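# Roll the folded necktie's roll over one more turn

## Task

Continue rolling the folded, partly rolled necktie so its flat roll turns over by exactly one more flip (one is sufficient). Afterward the roll must lie flat like a log and the unrolled remainder must extend flat from beneath it. The result can fail if tie is folded back on itself in the outer turns or the tail, if the outer end is kinked or humped, if turns have shifted far to one side, or if the final turn sticks up well away from the roll.

## Robot and tools

Robot: two arms, left_arm and right_arm, each ending in a five-finger hand. right_arm has a right hand; left_arm has its mirror image, a left hand. Calibrated bases in the scene frame: left_arm at (+0.030, +0.284, +0.032) m, quat_wxyz (+1.000, 0, 0, +0.015); right_arm at (-0.017, -0.307, +0.010) m, quat_wxyz (+1.000, 0, 0, +0.003).

Scene frame: the origin is at table-top height, halfway between the two nominal bases. +z is up, +x points out over the table, and left_arm sits on the +y side. Image left and right do not follow the arm names. Reported poses (end_effector_position in metres, end_effector_quat_wxyz) are in this frame and can be a few cm off, more so at long reach.

Hand point: a point fixed to the palm, 0.05 m in front of it and 0.15 m from the wrist flange along the fingers. Its +z runs along the straight fingers, +y comes out of the palm, and +x runs across the palm away from the thumb on the right hand (toward the thumb on the left hand). Straight fingertips reach 0.06-0.07 m past the point along +z, and the finger centre lines lie 0.06 m behind it along -y. A wrist bracket on the little-finger side can strike things.

Row layout (used by execute_actions and move): one flat list of 28 numbers covering both arms, each in [-1, 1]. Order: left_arm dx, dy, dz, rx, ry, rz; left hand little, ring, middle, index, thumb_bend, thumb_turn, force_limit, speed; then the same 14 for right_arm. You must send all 28 even if only one arm moves.
- Pose numbers (dx..rz) are offsets, not poses. They count from that arm's Hand target as it stood when the action or move began, measured along that Hand target's own axes. 1.0 equals 0.6 m or 180 degrees. rx, ry, rz form one rotation vector. All six at 0 means no new request for that arm. Repeating an offset moves the arm on again.
- Finger numbers are absolute targets: +1 open/straight, -1 closed/curled. thumb_bend +1 straight, -1 fully bent. thumb_turn +1 beside the palm, -1 in front of it opposite the fingers.
- force_limit maps -1..+1 linearly to about 0..10 N at the fingertip (0..15 N for the two thumb motors). speed rises linearly from near zero at -1 to full at +0.48 and stays full up to +1; full speed covers a finger's travel in 0.49 s. Use speed -0.94 or lower for a gentle grip.
- To leave a hand unchanged, repeat the eight hand numbers of its last executed row; if none yet, use its hand_measured six plus hand_force_limit and hand_speed.

execute_actions: actions is a list of actions; each action is a table of up to 15 rows, one row per 1/30 s step. A shorter table repeats its final row until step 15. Every row of one action counts from the same starting Hand target. cameras picks images by name; ["all"] for all, [] for none; default is all only when actions is empty. An empty actions list just reports state and images.

move: target is one 28-number row or a list of up to 15 rows; every row's offsets count from the same starting Hand targets, not from the previous row. speed is the top path speed in m/s (0.002 to 4.3, default 0.25; rotation up to twice that in rad/s), one value or one per target. blend, in m, rounds corners through intermediate targets; 0 stops at each. The whole list must finish within 10 s or everything halts short. Paths do not avoid obstacles or the other arm; faster moves lag, stray and hit harder. blocking=false returns after about 0.5 s while the move keeps going. The result adds a move: line (done, off_target, moving, held, fault, plus limits such as paced or held).

wait: seconds from 0 to 3600; lets the scene run without new commands. stop: brakes a running move. zoom_image: camera plus region [x0, y0, x1, y1] in pixels, at most 504 by 504, of that camera's newest image. show_instructions: shows the reference pages. finished_scene: ends the scene permanently; only call it once the tie stays correct without the robot.

Cameras: cam_high, cam_low, cam_roll_left, cam_roll_right (each 896x504), cam_left_wrist and cam_right_wrist (616x616 fisheye).

Reading results: Hand target is your last commanded pose after clipping; the next offsets count from it. The hand often rests 1-3 cm (sometimes 5 cm) short of it, usually lower, without any contact; a further execute_actions call asks for it again, or send the remaining gap as an offset. Each step the commanded orientation is clipped to within 40 degrees of the measured one. hand_measured, hand_stopped_by (moving, target, force, stalled, fault) and hand_load_n give six values in the row's finger order; load is positive when pushing a finger open, and a lost grip shows as load dropping to about 0. Joint velocities may read "within noise". Joint torques are raw drive outputs with offsets and noise. Joint ranges (rad): waist -2.880 to 2.880, shoulder 0 to 3.142, elbow 0 to 3.019, wrist pitch -1.693 to 1.571, wrist yaw -1.571 to 1.571, wrist roll -2.094 to 2.094.

Gripping: a finger motor starts only when its target changes by 0.002 or more, then locks at its target or at force_limit. To squeeze harder raise force_limit and send a target more closed than hand_measured; to loosen, send one more open.

Avoid: dropping anything even slightly, releasing moving parts, fast impacts or hard pressing on the table, and letting the arms or hands collide or grip each other. Anything falling off the table fails the task. An arm stopped by an obstacle keeps pushing, so command it back past its hand point. Holding loads, stretched arms or unreachable targets heat motors; at 100 °C that arm goes limp for 30-60 s.

Each tool is called after ">>>" by a JSON object that holds its "method" and its "body".

Reference images:

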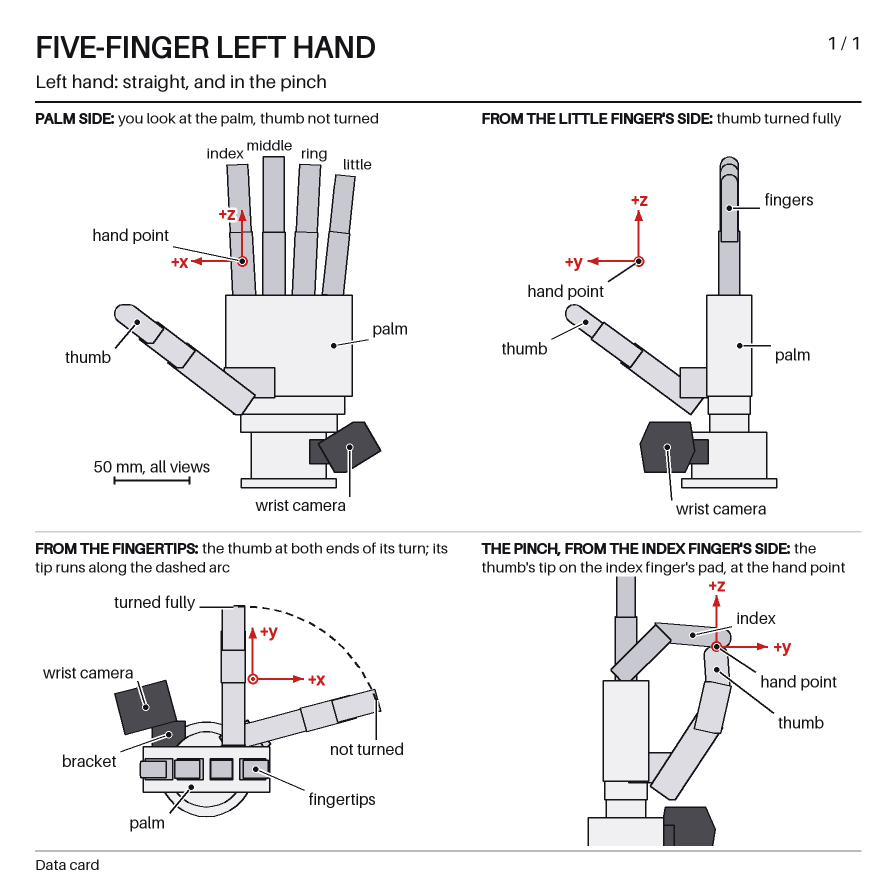

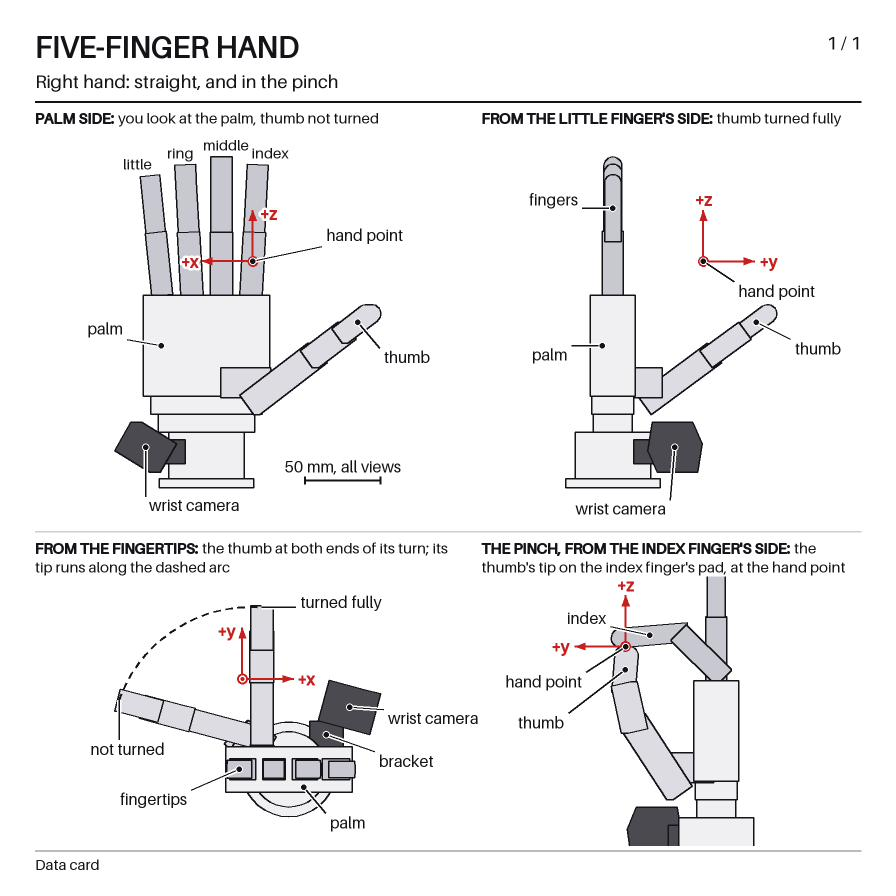

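## Session

>>> {"method": "execute_actions", "body": {"actions": []}}

Scene clock: 0.00 s.
left_arm: end_effector_position=(+0.3232, -0.1369, +0.0798) hand_measured=(-1.000, -1.000, +0.550, +0.550, +0.322, -0.948) hand_load_n=(+0.0, +0.0, +0.0, +0.0, +0.0, +0.0) hand_stopped_by=(target, target, target, target, target, target) hand_force_limit=0.00 hand_speed=-0.80 end_effector_quat_wxyz=(-0.199, +0.401, +0.789, -0.421) | right_arm: end_effector_position=(+0.3388, -0.3104, +0.0929) hand_measured=(-1.000, -1.000, +0.550, +0.550, +0.322, -0.948) hand_load_n=(+0.0, +0.0, +0.0, +0.0, +0.0, +0.0) hand_stopped_by=(target, target, target, target, target, target) hand_force_limit=0.00 hand_speed=-0.80 end_effector_quat_wxyz=(+0.022, +0.077, +0.991, +0.109)
Joint positions: left_arm=[-0.759 1.963 1.489 -1.356 0.945 1.917] | right_arm=[-0.316 1.295 0.8 -1.083 -0.223 1.415]
Joint velocities: within noise
Joint torques (N m): no reading
Motor temperatures (°C): left_arm=[26 27 27 25 25 22] | right_arm=[27 27 26 25 24 26]
Heat: left arm: hottest shoulder 27 °C; right arm: hottest waist 27 °C.
Hand target: left_arm +0.3259, -0.1398, +0.0804; -0.198, +0.403, +0.787, -0.423 | right_arm +0.3456, -0.3121, +0.0967; +0.030, +0.076, +0.991, +0.109

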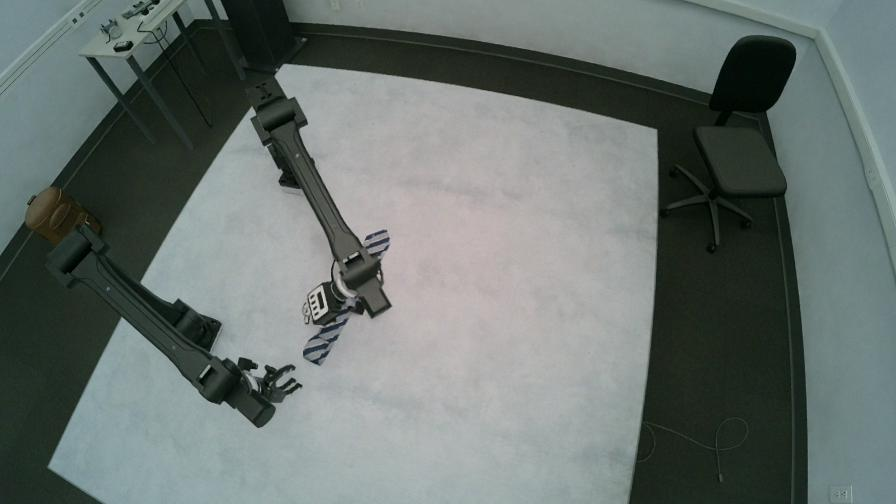

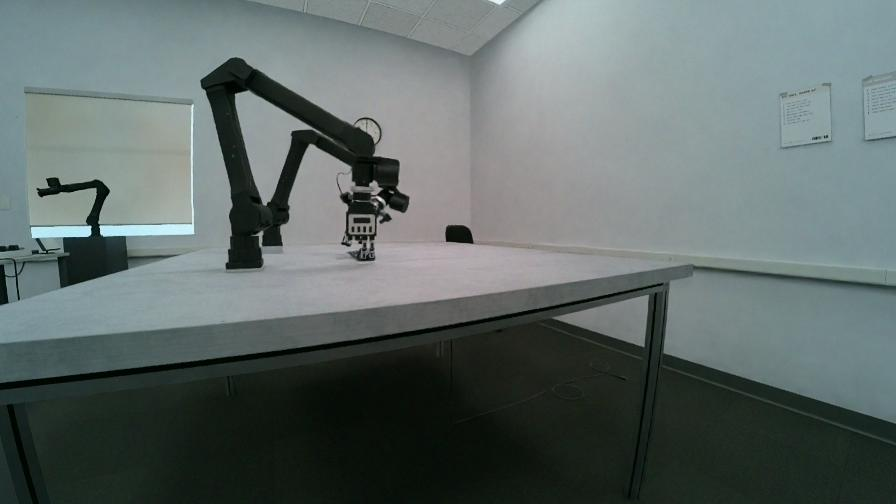

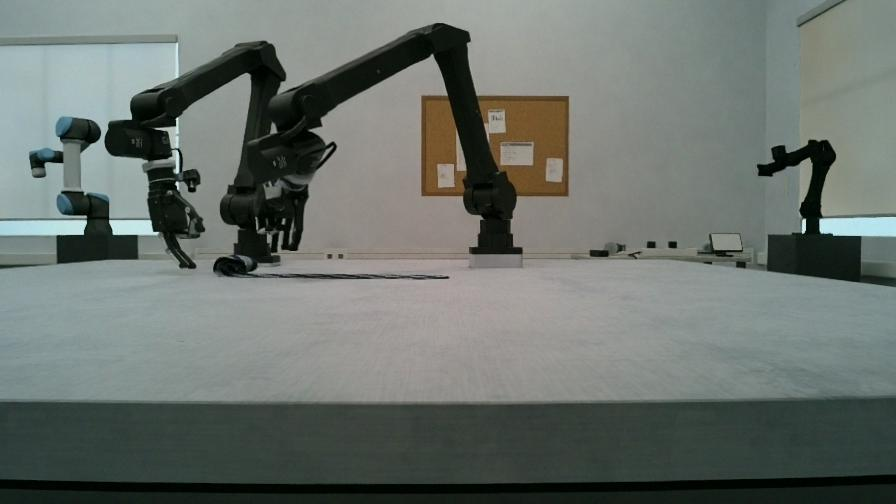

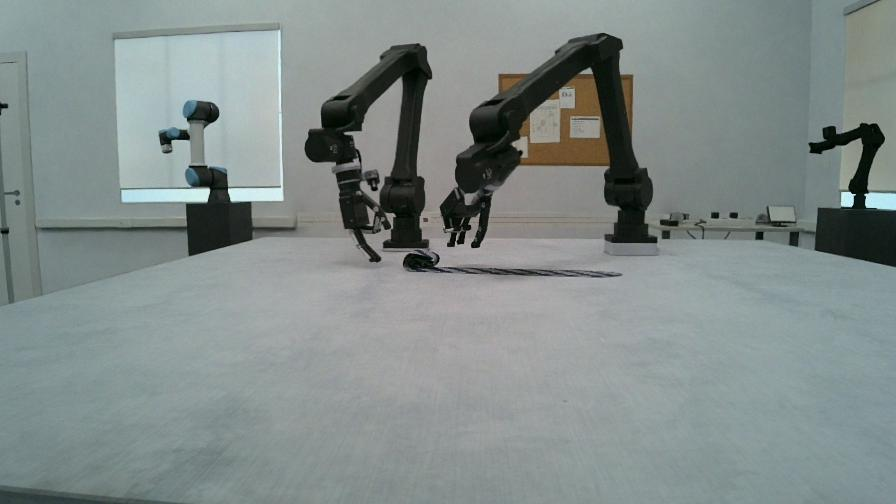

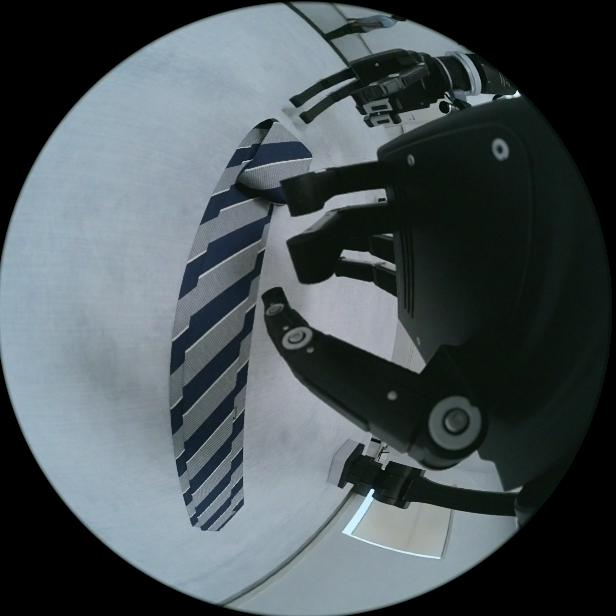

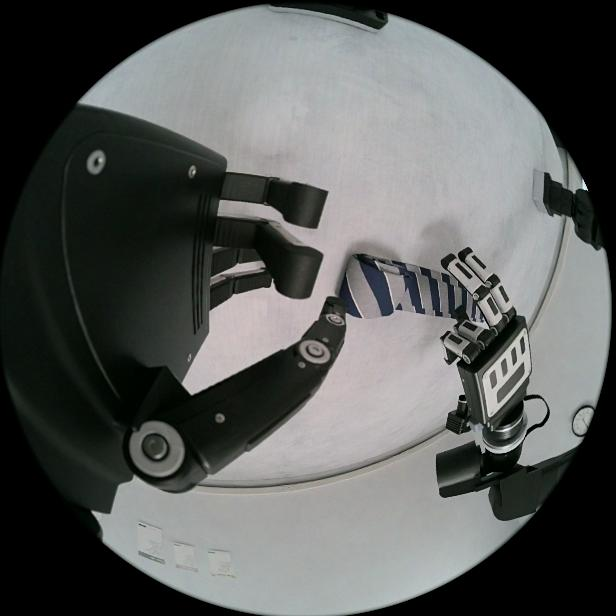

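>>> {"method": "zoom_image", "body": {"camera": "cam_high", "region": [260, 210, 440, 400]}}

>>> {"method": "zoom_image", "body": {"camera": "cam_roll_left", "region": [140, 200, 480, 320]}}

>>> {"method": "zoom_image", "body": {"camera": "cam_roll_right", "region": [340, 180, 680, 320]}}

>>> {"method": "zoom_image", "body": {"camera": "cam_left_wrist", "region": [150, 80, 380, 310]}}

>>> {"method": "zoom_image", "body": {"camera": "cam_right_wrist", "region": [280, 200, 520, 380]}}

Scaled by 2.653 from the camera's image (finer frame: 1280x720).

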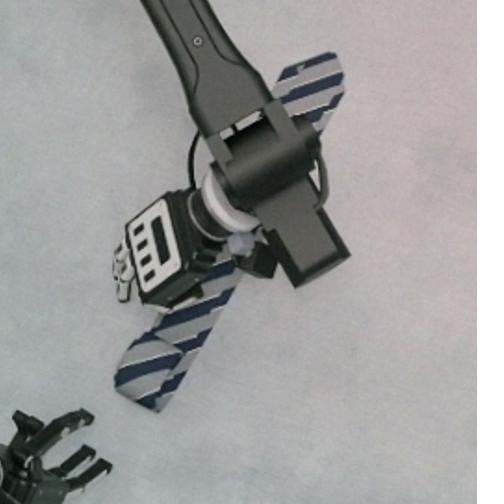

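Scaled by 1.482 from the camera's image (finer frame: 1280x720).

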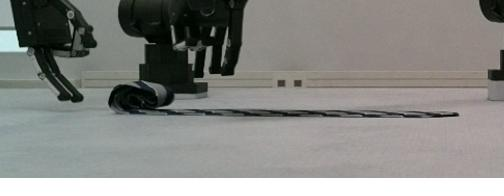

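Scaled by 1.482 from the camera's image (finer frame: 1280x720).

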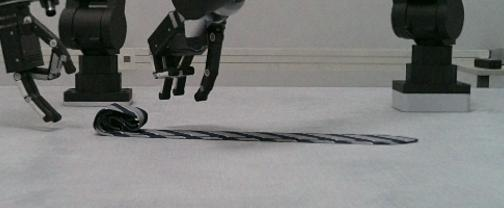

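Scaled by 2.191 from the camera's image (finer frame: 880x880).

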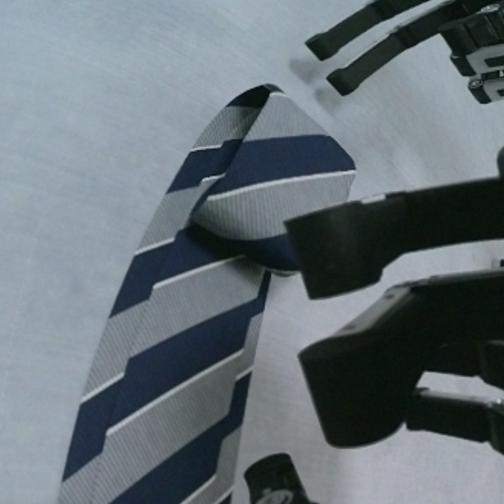

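Scaled by 2.100 from the camera's image (finer frame: 880x880).

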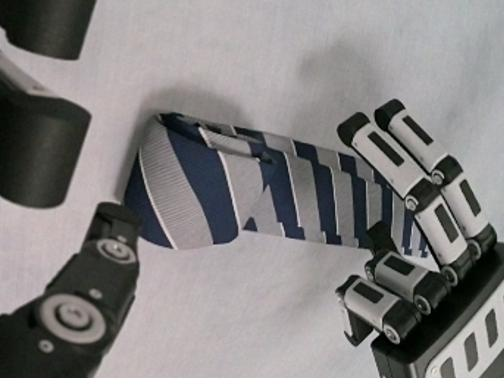

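>>> {"method": "zoom_image", "body": {"camera": "cam_roll_left", "region": [180, 235, 320, 300]}}

>>> {"method": "zoom_image", "body": {"camera": "cam_roll_right", "region": [380, 225, 520, 290]}}

>>> {"method": "zoom_image", "body": {"camera": "cam_high", "region": [280, 300, 380, 400]}}

>>> {"method": "zoom_image", "body": {"camera": "cam_left_wrist", "region": [170, 100, 330, 260]}}

>>> {"method": "zoom_image", "body": {"camera": "cam_low", "region": [310, 200, 430, 280]}}

Scaled by 3.600 from the camera's image (finer frame: 1280x720).

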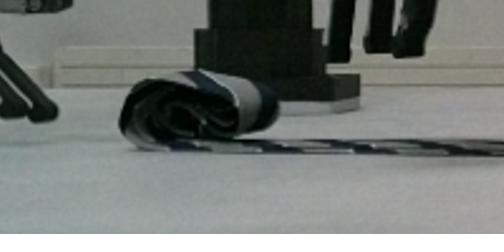

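Scaled by 3.600 from the camera's image (finer frame: 1280x720).

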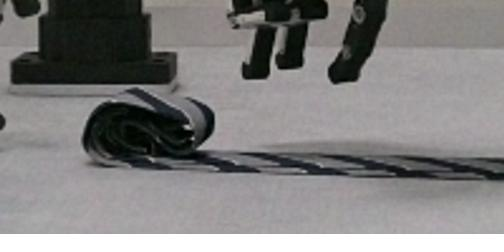

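Scaled by 5.040 from the camera's image (finer frame: 1280x720).

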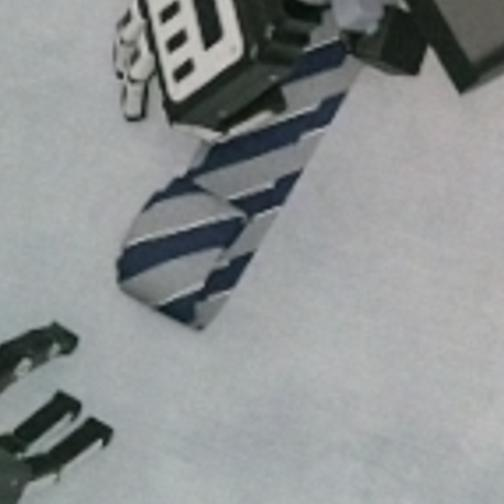

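Scaled by 3.150 from the camera's image (finer frame: 880x880).

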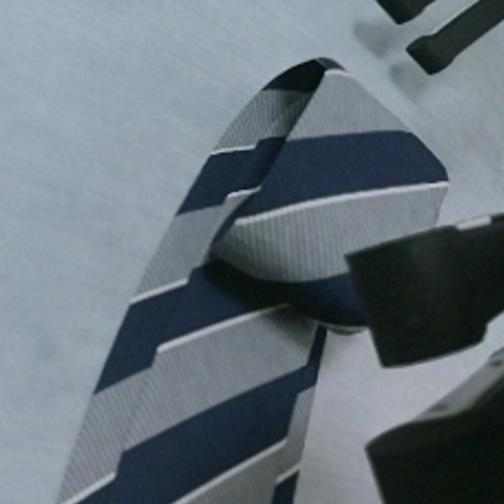

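Scaled by 4.200 from the camera's image (finer frame: 1280x720).

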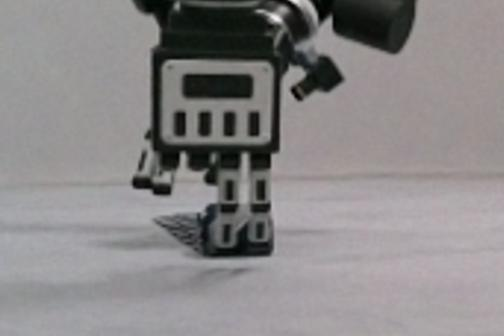

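>>> {"method": "move", "body": {"target": [0.2428, -0.1658, -0.2130, 0, 0, 0, -1, -1, 0.55, 0.55, 0.322, -0.948, 0, -0.8, 0, 0, 0, 0, 0, 0, -1, -1, 0.55, 0.55, 0.322, -0.948, 0, -0.8], "speed": 0.2, "cameras": ["all"]}}

Scene clock: 8.33 s.
left_arm: end_effector_position=(+0.2754, +0.0049, +0.2334) hand_measured=(-1.000, -1.000, +0.550, +0.550, +0.322, -0.948) hand_load_n=(+0.0, +0.0, +0.0, +0.0, +0.0, +0.0) hand_stopped_by=(target, target, target, target, target, target) hand_force_limit=0.00 hand_speed=-0.80 end_effector_quat_wxyz=(-0.148, +0.386, +0.812, -0.412) | right_arm: end_effector_position=(+0.3388, -0.3104, +0.0929) hand_measured=(-1.000, -1.000, +0.550, +0.550, +0.322, -0.948) hand_load_n=(+0.0, +0.0, +0.0, +0.0, +0.0, +0.0) hand_stopped_by=(target, target, target, target, target, target) hand_force_limit=0.00 hand_speed=-0.80 end_effector_quat_wxyz=(+0.022, +0.077, +0.991, +0.109)
Joint positions: left_arm=[-0.591 1.47 1.281 -1.663 0.873 2.03] | right_arm=[-0.316 1.295 0.8 -1.083 -0.223 1.415]
Joint torques (N m): left_arm=[1.85 -7.71 6.06 -0.64 0.46 0.2] | right_arm=[1.08 -7.53 8.73 0.32 -0.31 0.05]
Heat: left arm: hottest shoulder 27 °C; right arm: hottest waist 27 °C.
Hand target: left_arm +0.2760, +0.0103, +0.2302; -0.198, +0.403, +0.787, -0.423 | right_arm +0.3456, -0.3121, +0.0967; +0.030, +0.076, +0.991, +0.109
Off the commanded pose: left_arm 0.006 m, 7 deg | right_arm 0.008 m, 1 deg.
joint sent to its limit (left arm) — joint 4 (wrist pitch), lower limit; joint 6 (wrist roll), upper limit. The joint targets are off in orientation, not in position.
move: off_target (left_arm)

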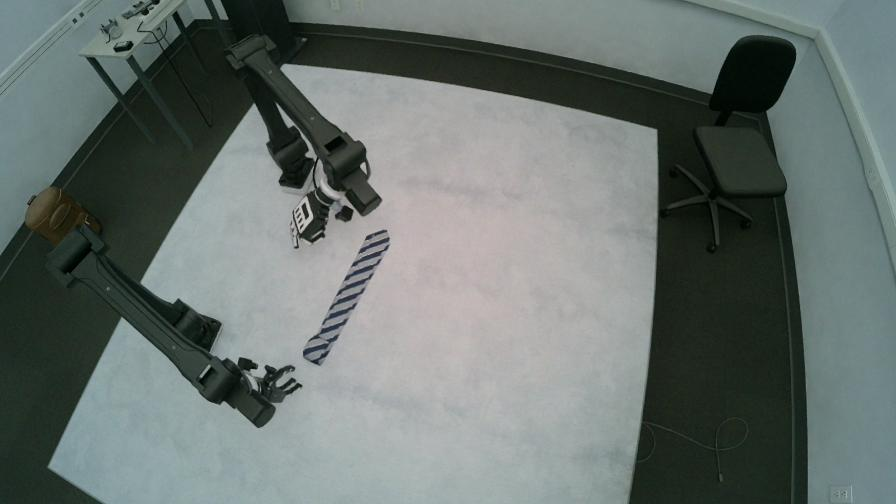

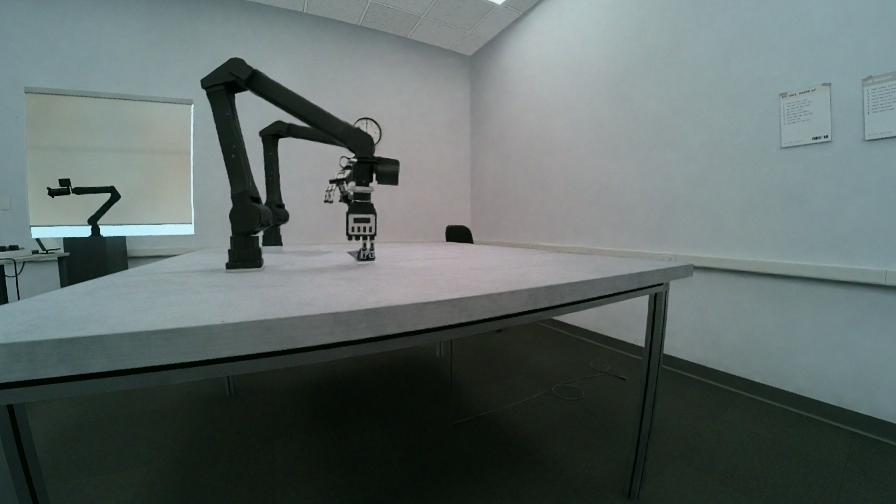

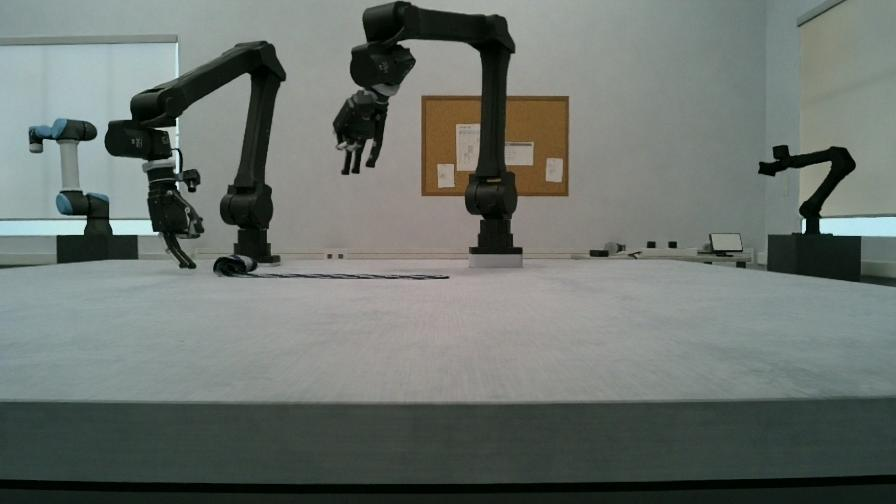

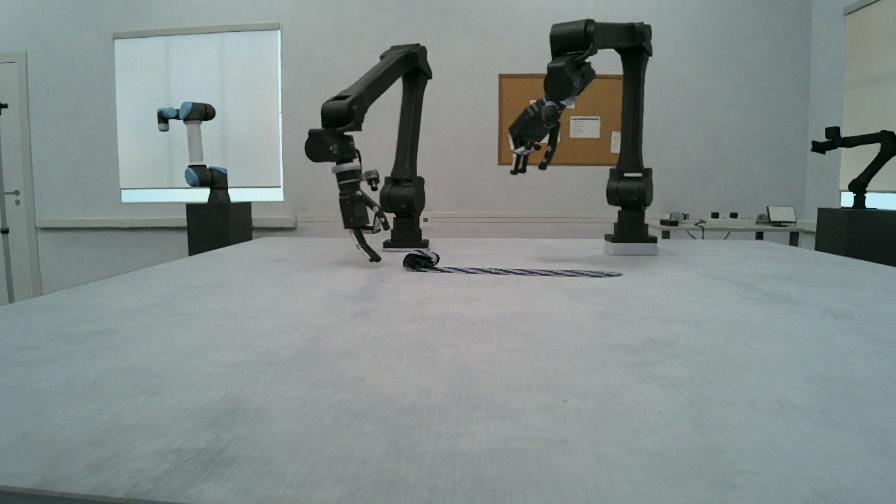

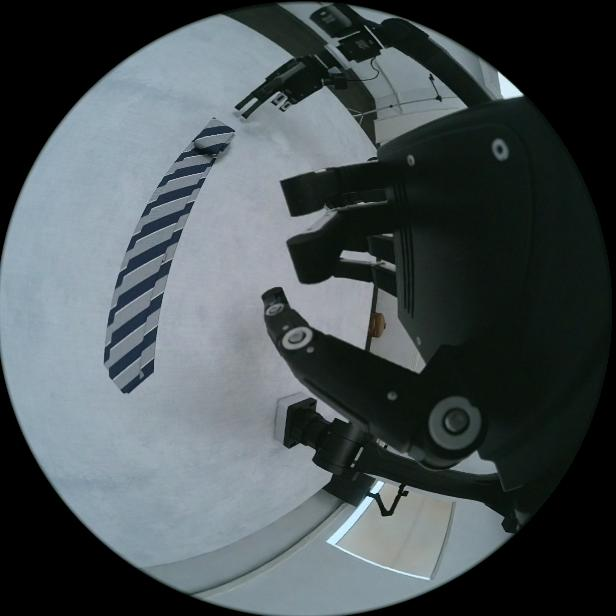

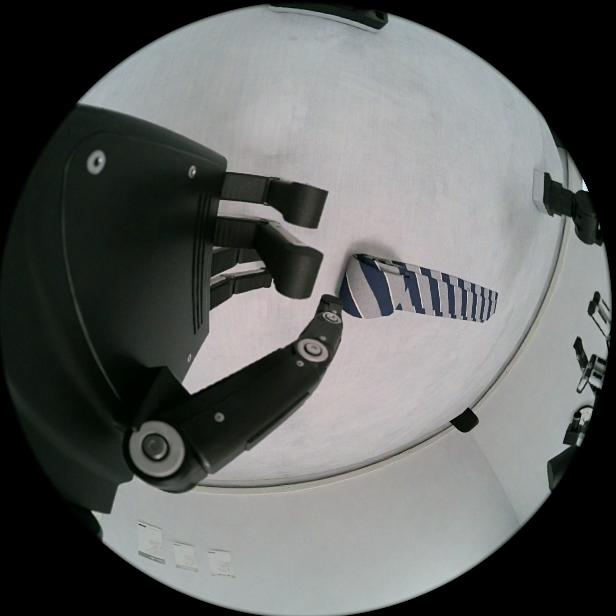

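>>> {"method": "zoom_image", "body": {"camera": "cam_high", "region": [280, 220, 410, 380]}}

>>> {"method": "zoom_image", "body": {"camera": "cam_right_wrist", "region": [310, 230, 430, 340]}}

>>> {"method": "zoom_image", "body": {"camera": "cam_roll_left", "region": [200, 240, 280, 290]}}

>>> {"method": "zoom_image", "body": {"camera": "cam_low", "region": [330, 230, 400, 275]}}

Scaled by 3.150 from the camera's image (finer frame: 1280x720).

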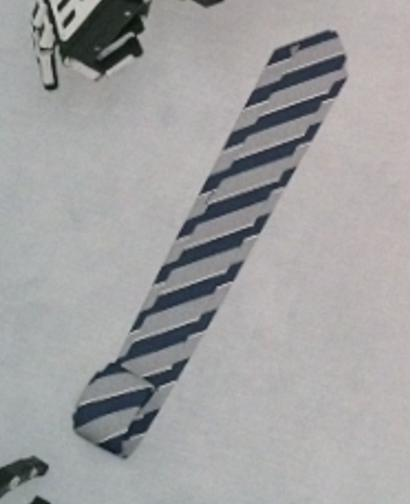

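Scaled by 4.200 from the camera's image (finer frame: 880x880).

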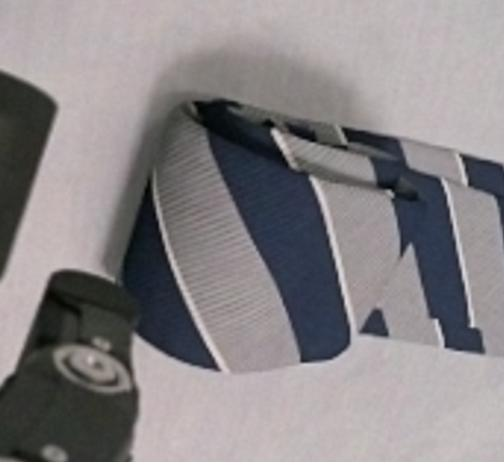

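Scaled by 6.300 from the camera's image (finer frame: 1280x720).

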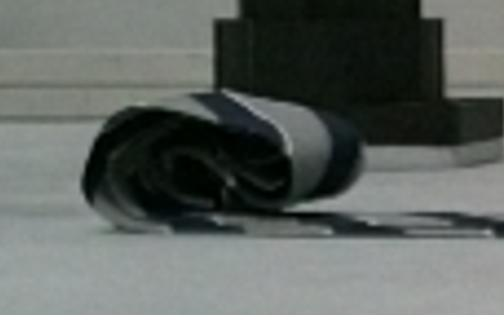

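Scaled by 7.200 from the camera's image (finer frame: 1280x720).

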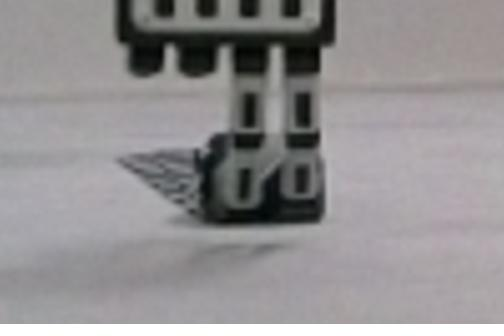

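>>> {"method": "move", "body": {"target": [[0, 0, 0, 0, 0, 0, -1, -1, 0.55, 0.55, 0.322, -0.948, 0, -0.8, -0.0072, 0.0368, -0.1626, 0, 0, 0, -1, -1, 0.55, 0.55, 0.322, -0.948, 0, -0.8],[0, 0, 0, 0, 0, 0, -1, -1, 0.55, 0.55, 0.322, -0.948, 0, -0.8, 0.0467, 0.157, -0.1435, 0.2507, -0.1821, -0.5421, -1, -1, -1, 0.5, 1, -0.79, 0, -0.6]], "speed": 0.25, "blend": 0.03, "cameras": ["all"]}}

Scene clock: 26.50 s.
left_arm: end_effector_position=(+0.2754, +0.0049, +0.2334) hand_measured=(-1.000, -1.000, +0.550, +0.550, +0.322, -0.948) hand_load_n=(+0.0, +0.0, +0.0, +0.0, +0.0, +0.0) hand_stopped_by=(target, target, target, target, target, target) hand_force_limit=0.00 hand_speed=-0.80 end_effector_quat_wxyz=(-0.148, +0.386, +0.812, -0.412) | right_arm: end_effector_position=(+0.3238, -0.2371, +0.2009) hand_measured=(-1.000, -1.000, -1.000, +0.500, +1.000, -0.790) hand_load_n=(+0.0, +0.0, +0.0, +0.0, +0.0, +0.0) hand_stopped_by=(target, target, target, target, target, target) hand_force_limit=0.00 hand_speed=-0.60 end_effector_quat_wxyz=(-0.304, +0.630, -0.647, +0.303)
Joint positions: left_arm=[-0.591 1.47 1.281 -1.663 0.873 2.03] | right_arm=[0.168 0.757 0.671 -0.607 0.144 0.134]
Joint torques (N m): left_arm=[1.79 -7.77 6.05 -0.65 0.45 0.2] | right_arm=[1.73 -3.43 9.32 2.73 -0.11 -0.13]
Heat: left arm: hottest elbow 28 °C; right arm: hottest shoulder 28 °C.
Hand target: left_arm +0.2760, +0.0103, +0.2302; -0.198, +0.403, +0.787, -0.423 | right_arm +0.3251, -0.2350, +0.2003; -0.310, +0.636, -0.635, +0.310
Off the commanded pose: left_arm 0.006 m, 7 deg | right_arm 0.003 m, 2 deg.
joint sent to its limit (left arm) — joint 4 (wrist pitch), lower limit; joint 6 (wrist roll), upper limit. The joint targets are off in orientation, not in position.
move: done

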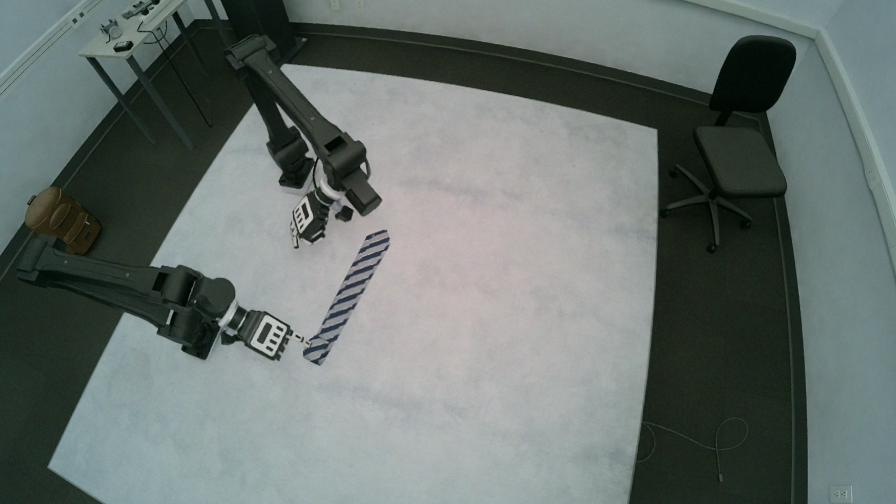

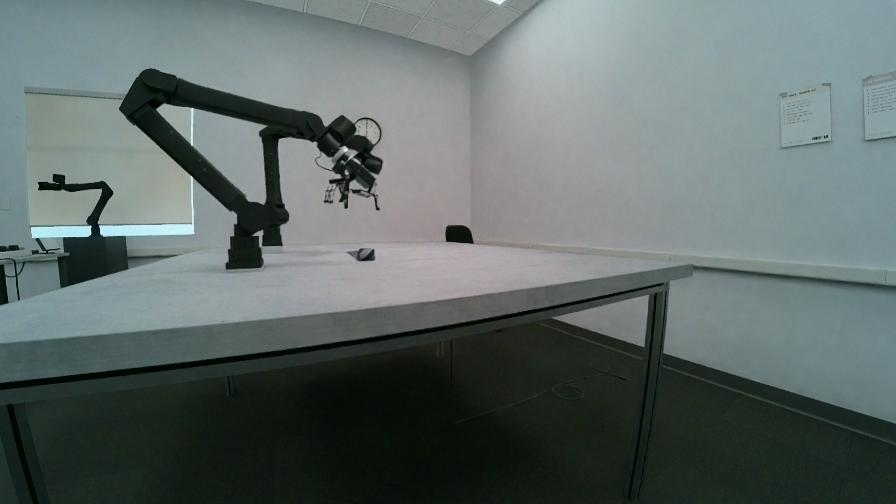

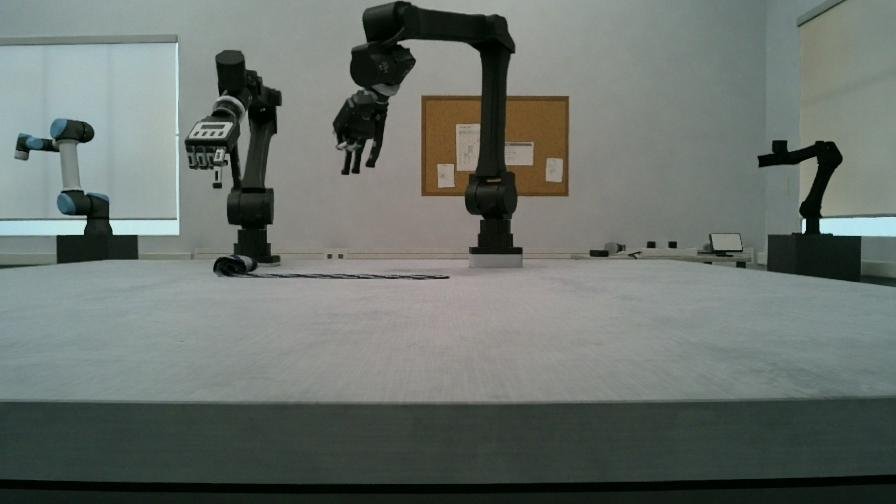

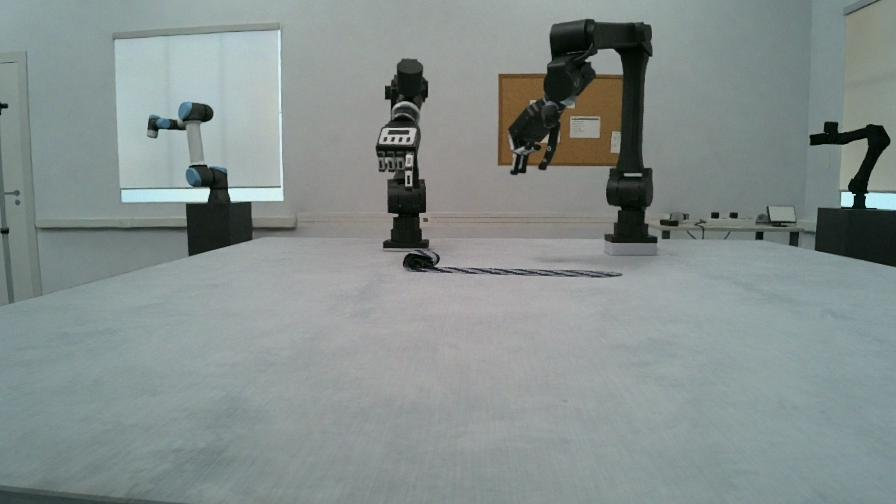

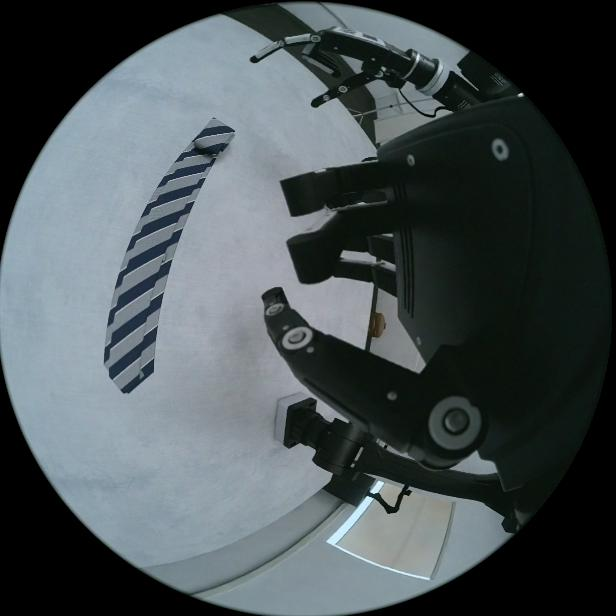

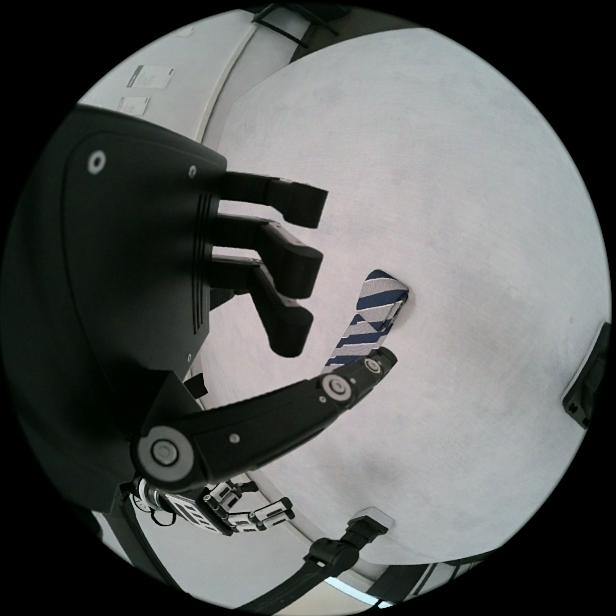

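>>> {"method": "zoom_image", "body": {"camera": "cam_low", "region": [325, 180, 405, 270]}}

>>> {"method": "zoom_image", "body": {"camera": "cam_right_wrist", "region": [280, 240, 440, 400]}}

>>> {"method": "zoom_image", "body": {"camera": "cam_high", "region": [260, 310, 360, 380]}}

>>> {"method": "zoom_image", "body": {"camera": "cam_roll_left", "region": [170, 150, 290, 290]}}

Scaled by 5.600 from the camera's image (finer frame: 1280x720).

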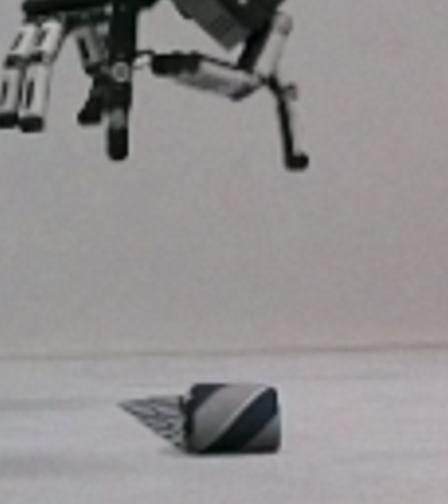

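Scaled by 3.150 from the camera's image (finer frame: 880x880).

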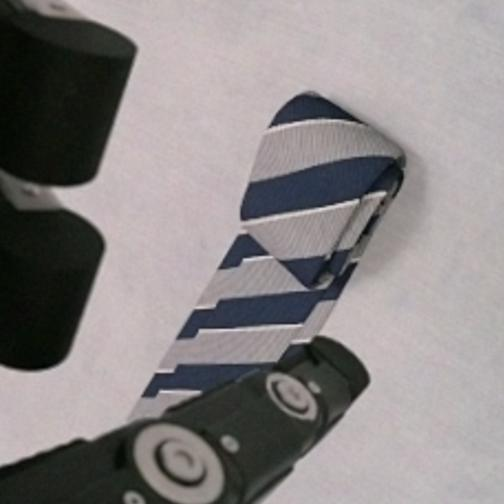

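Scaled by 5.040 from the camera's image (finer frame: 1280x720).

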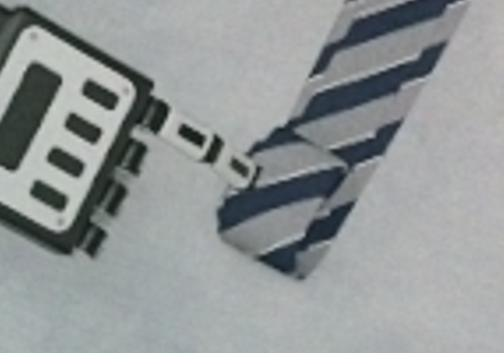

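Scaled by 3.600 from the camera's image (finer frame: 1280x720).

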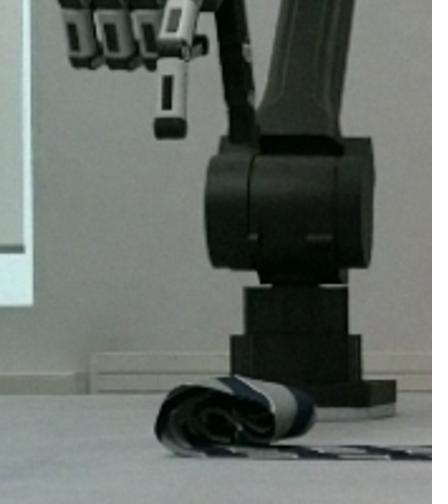

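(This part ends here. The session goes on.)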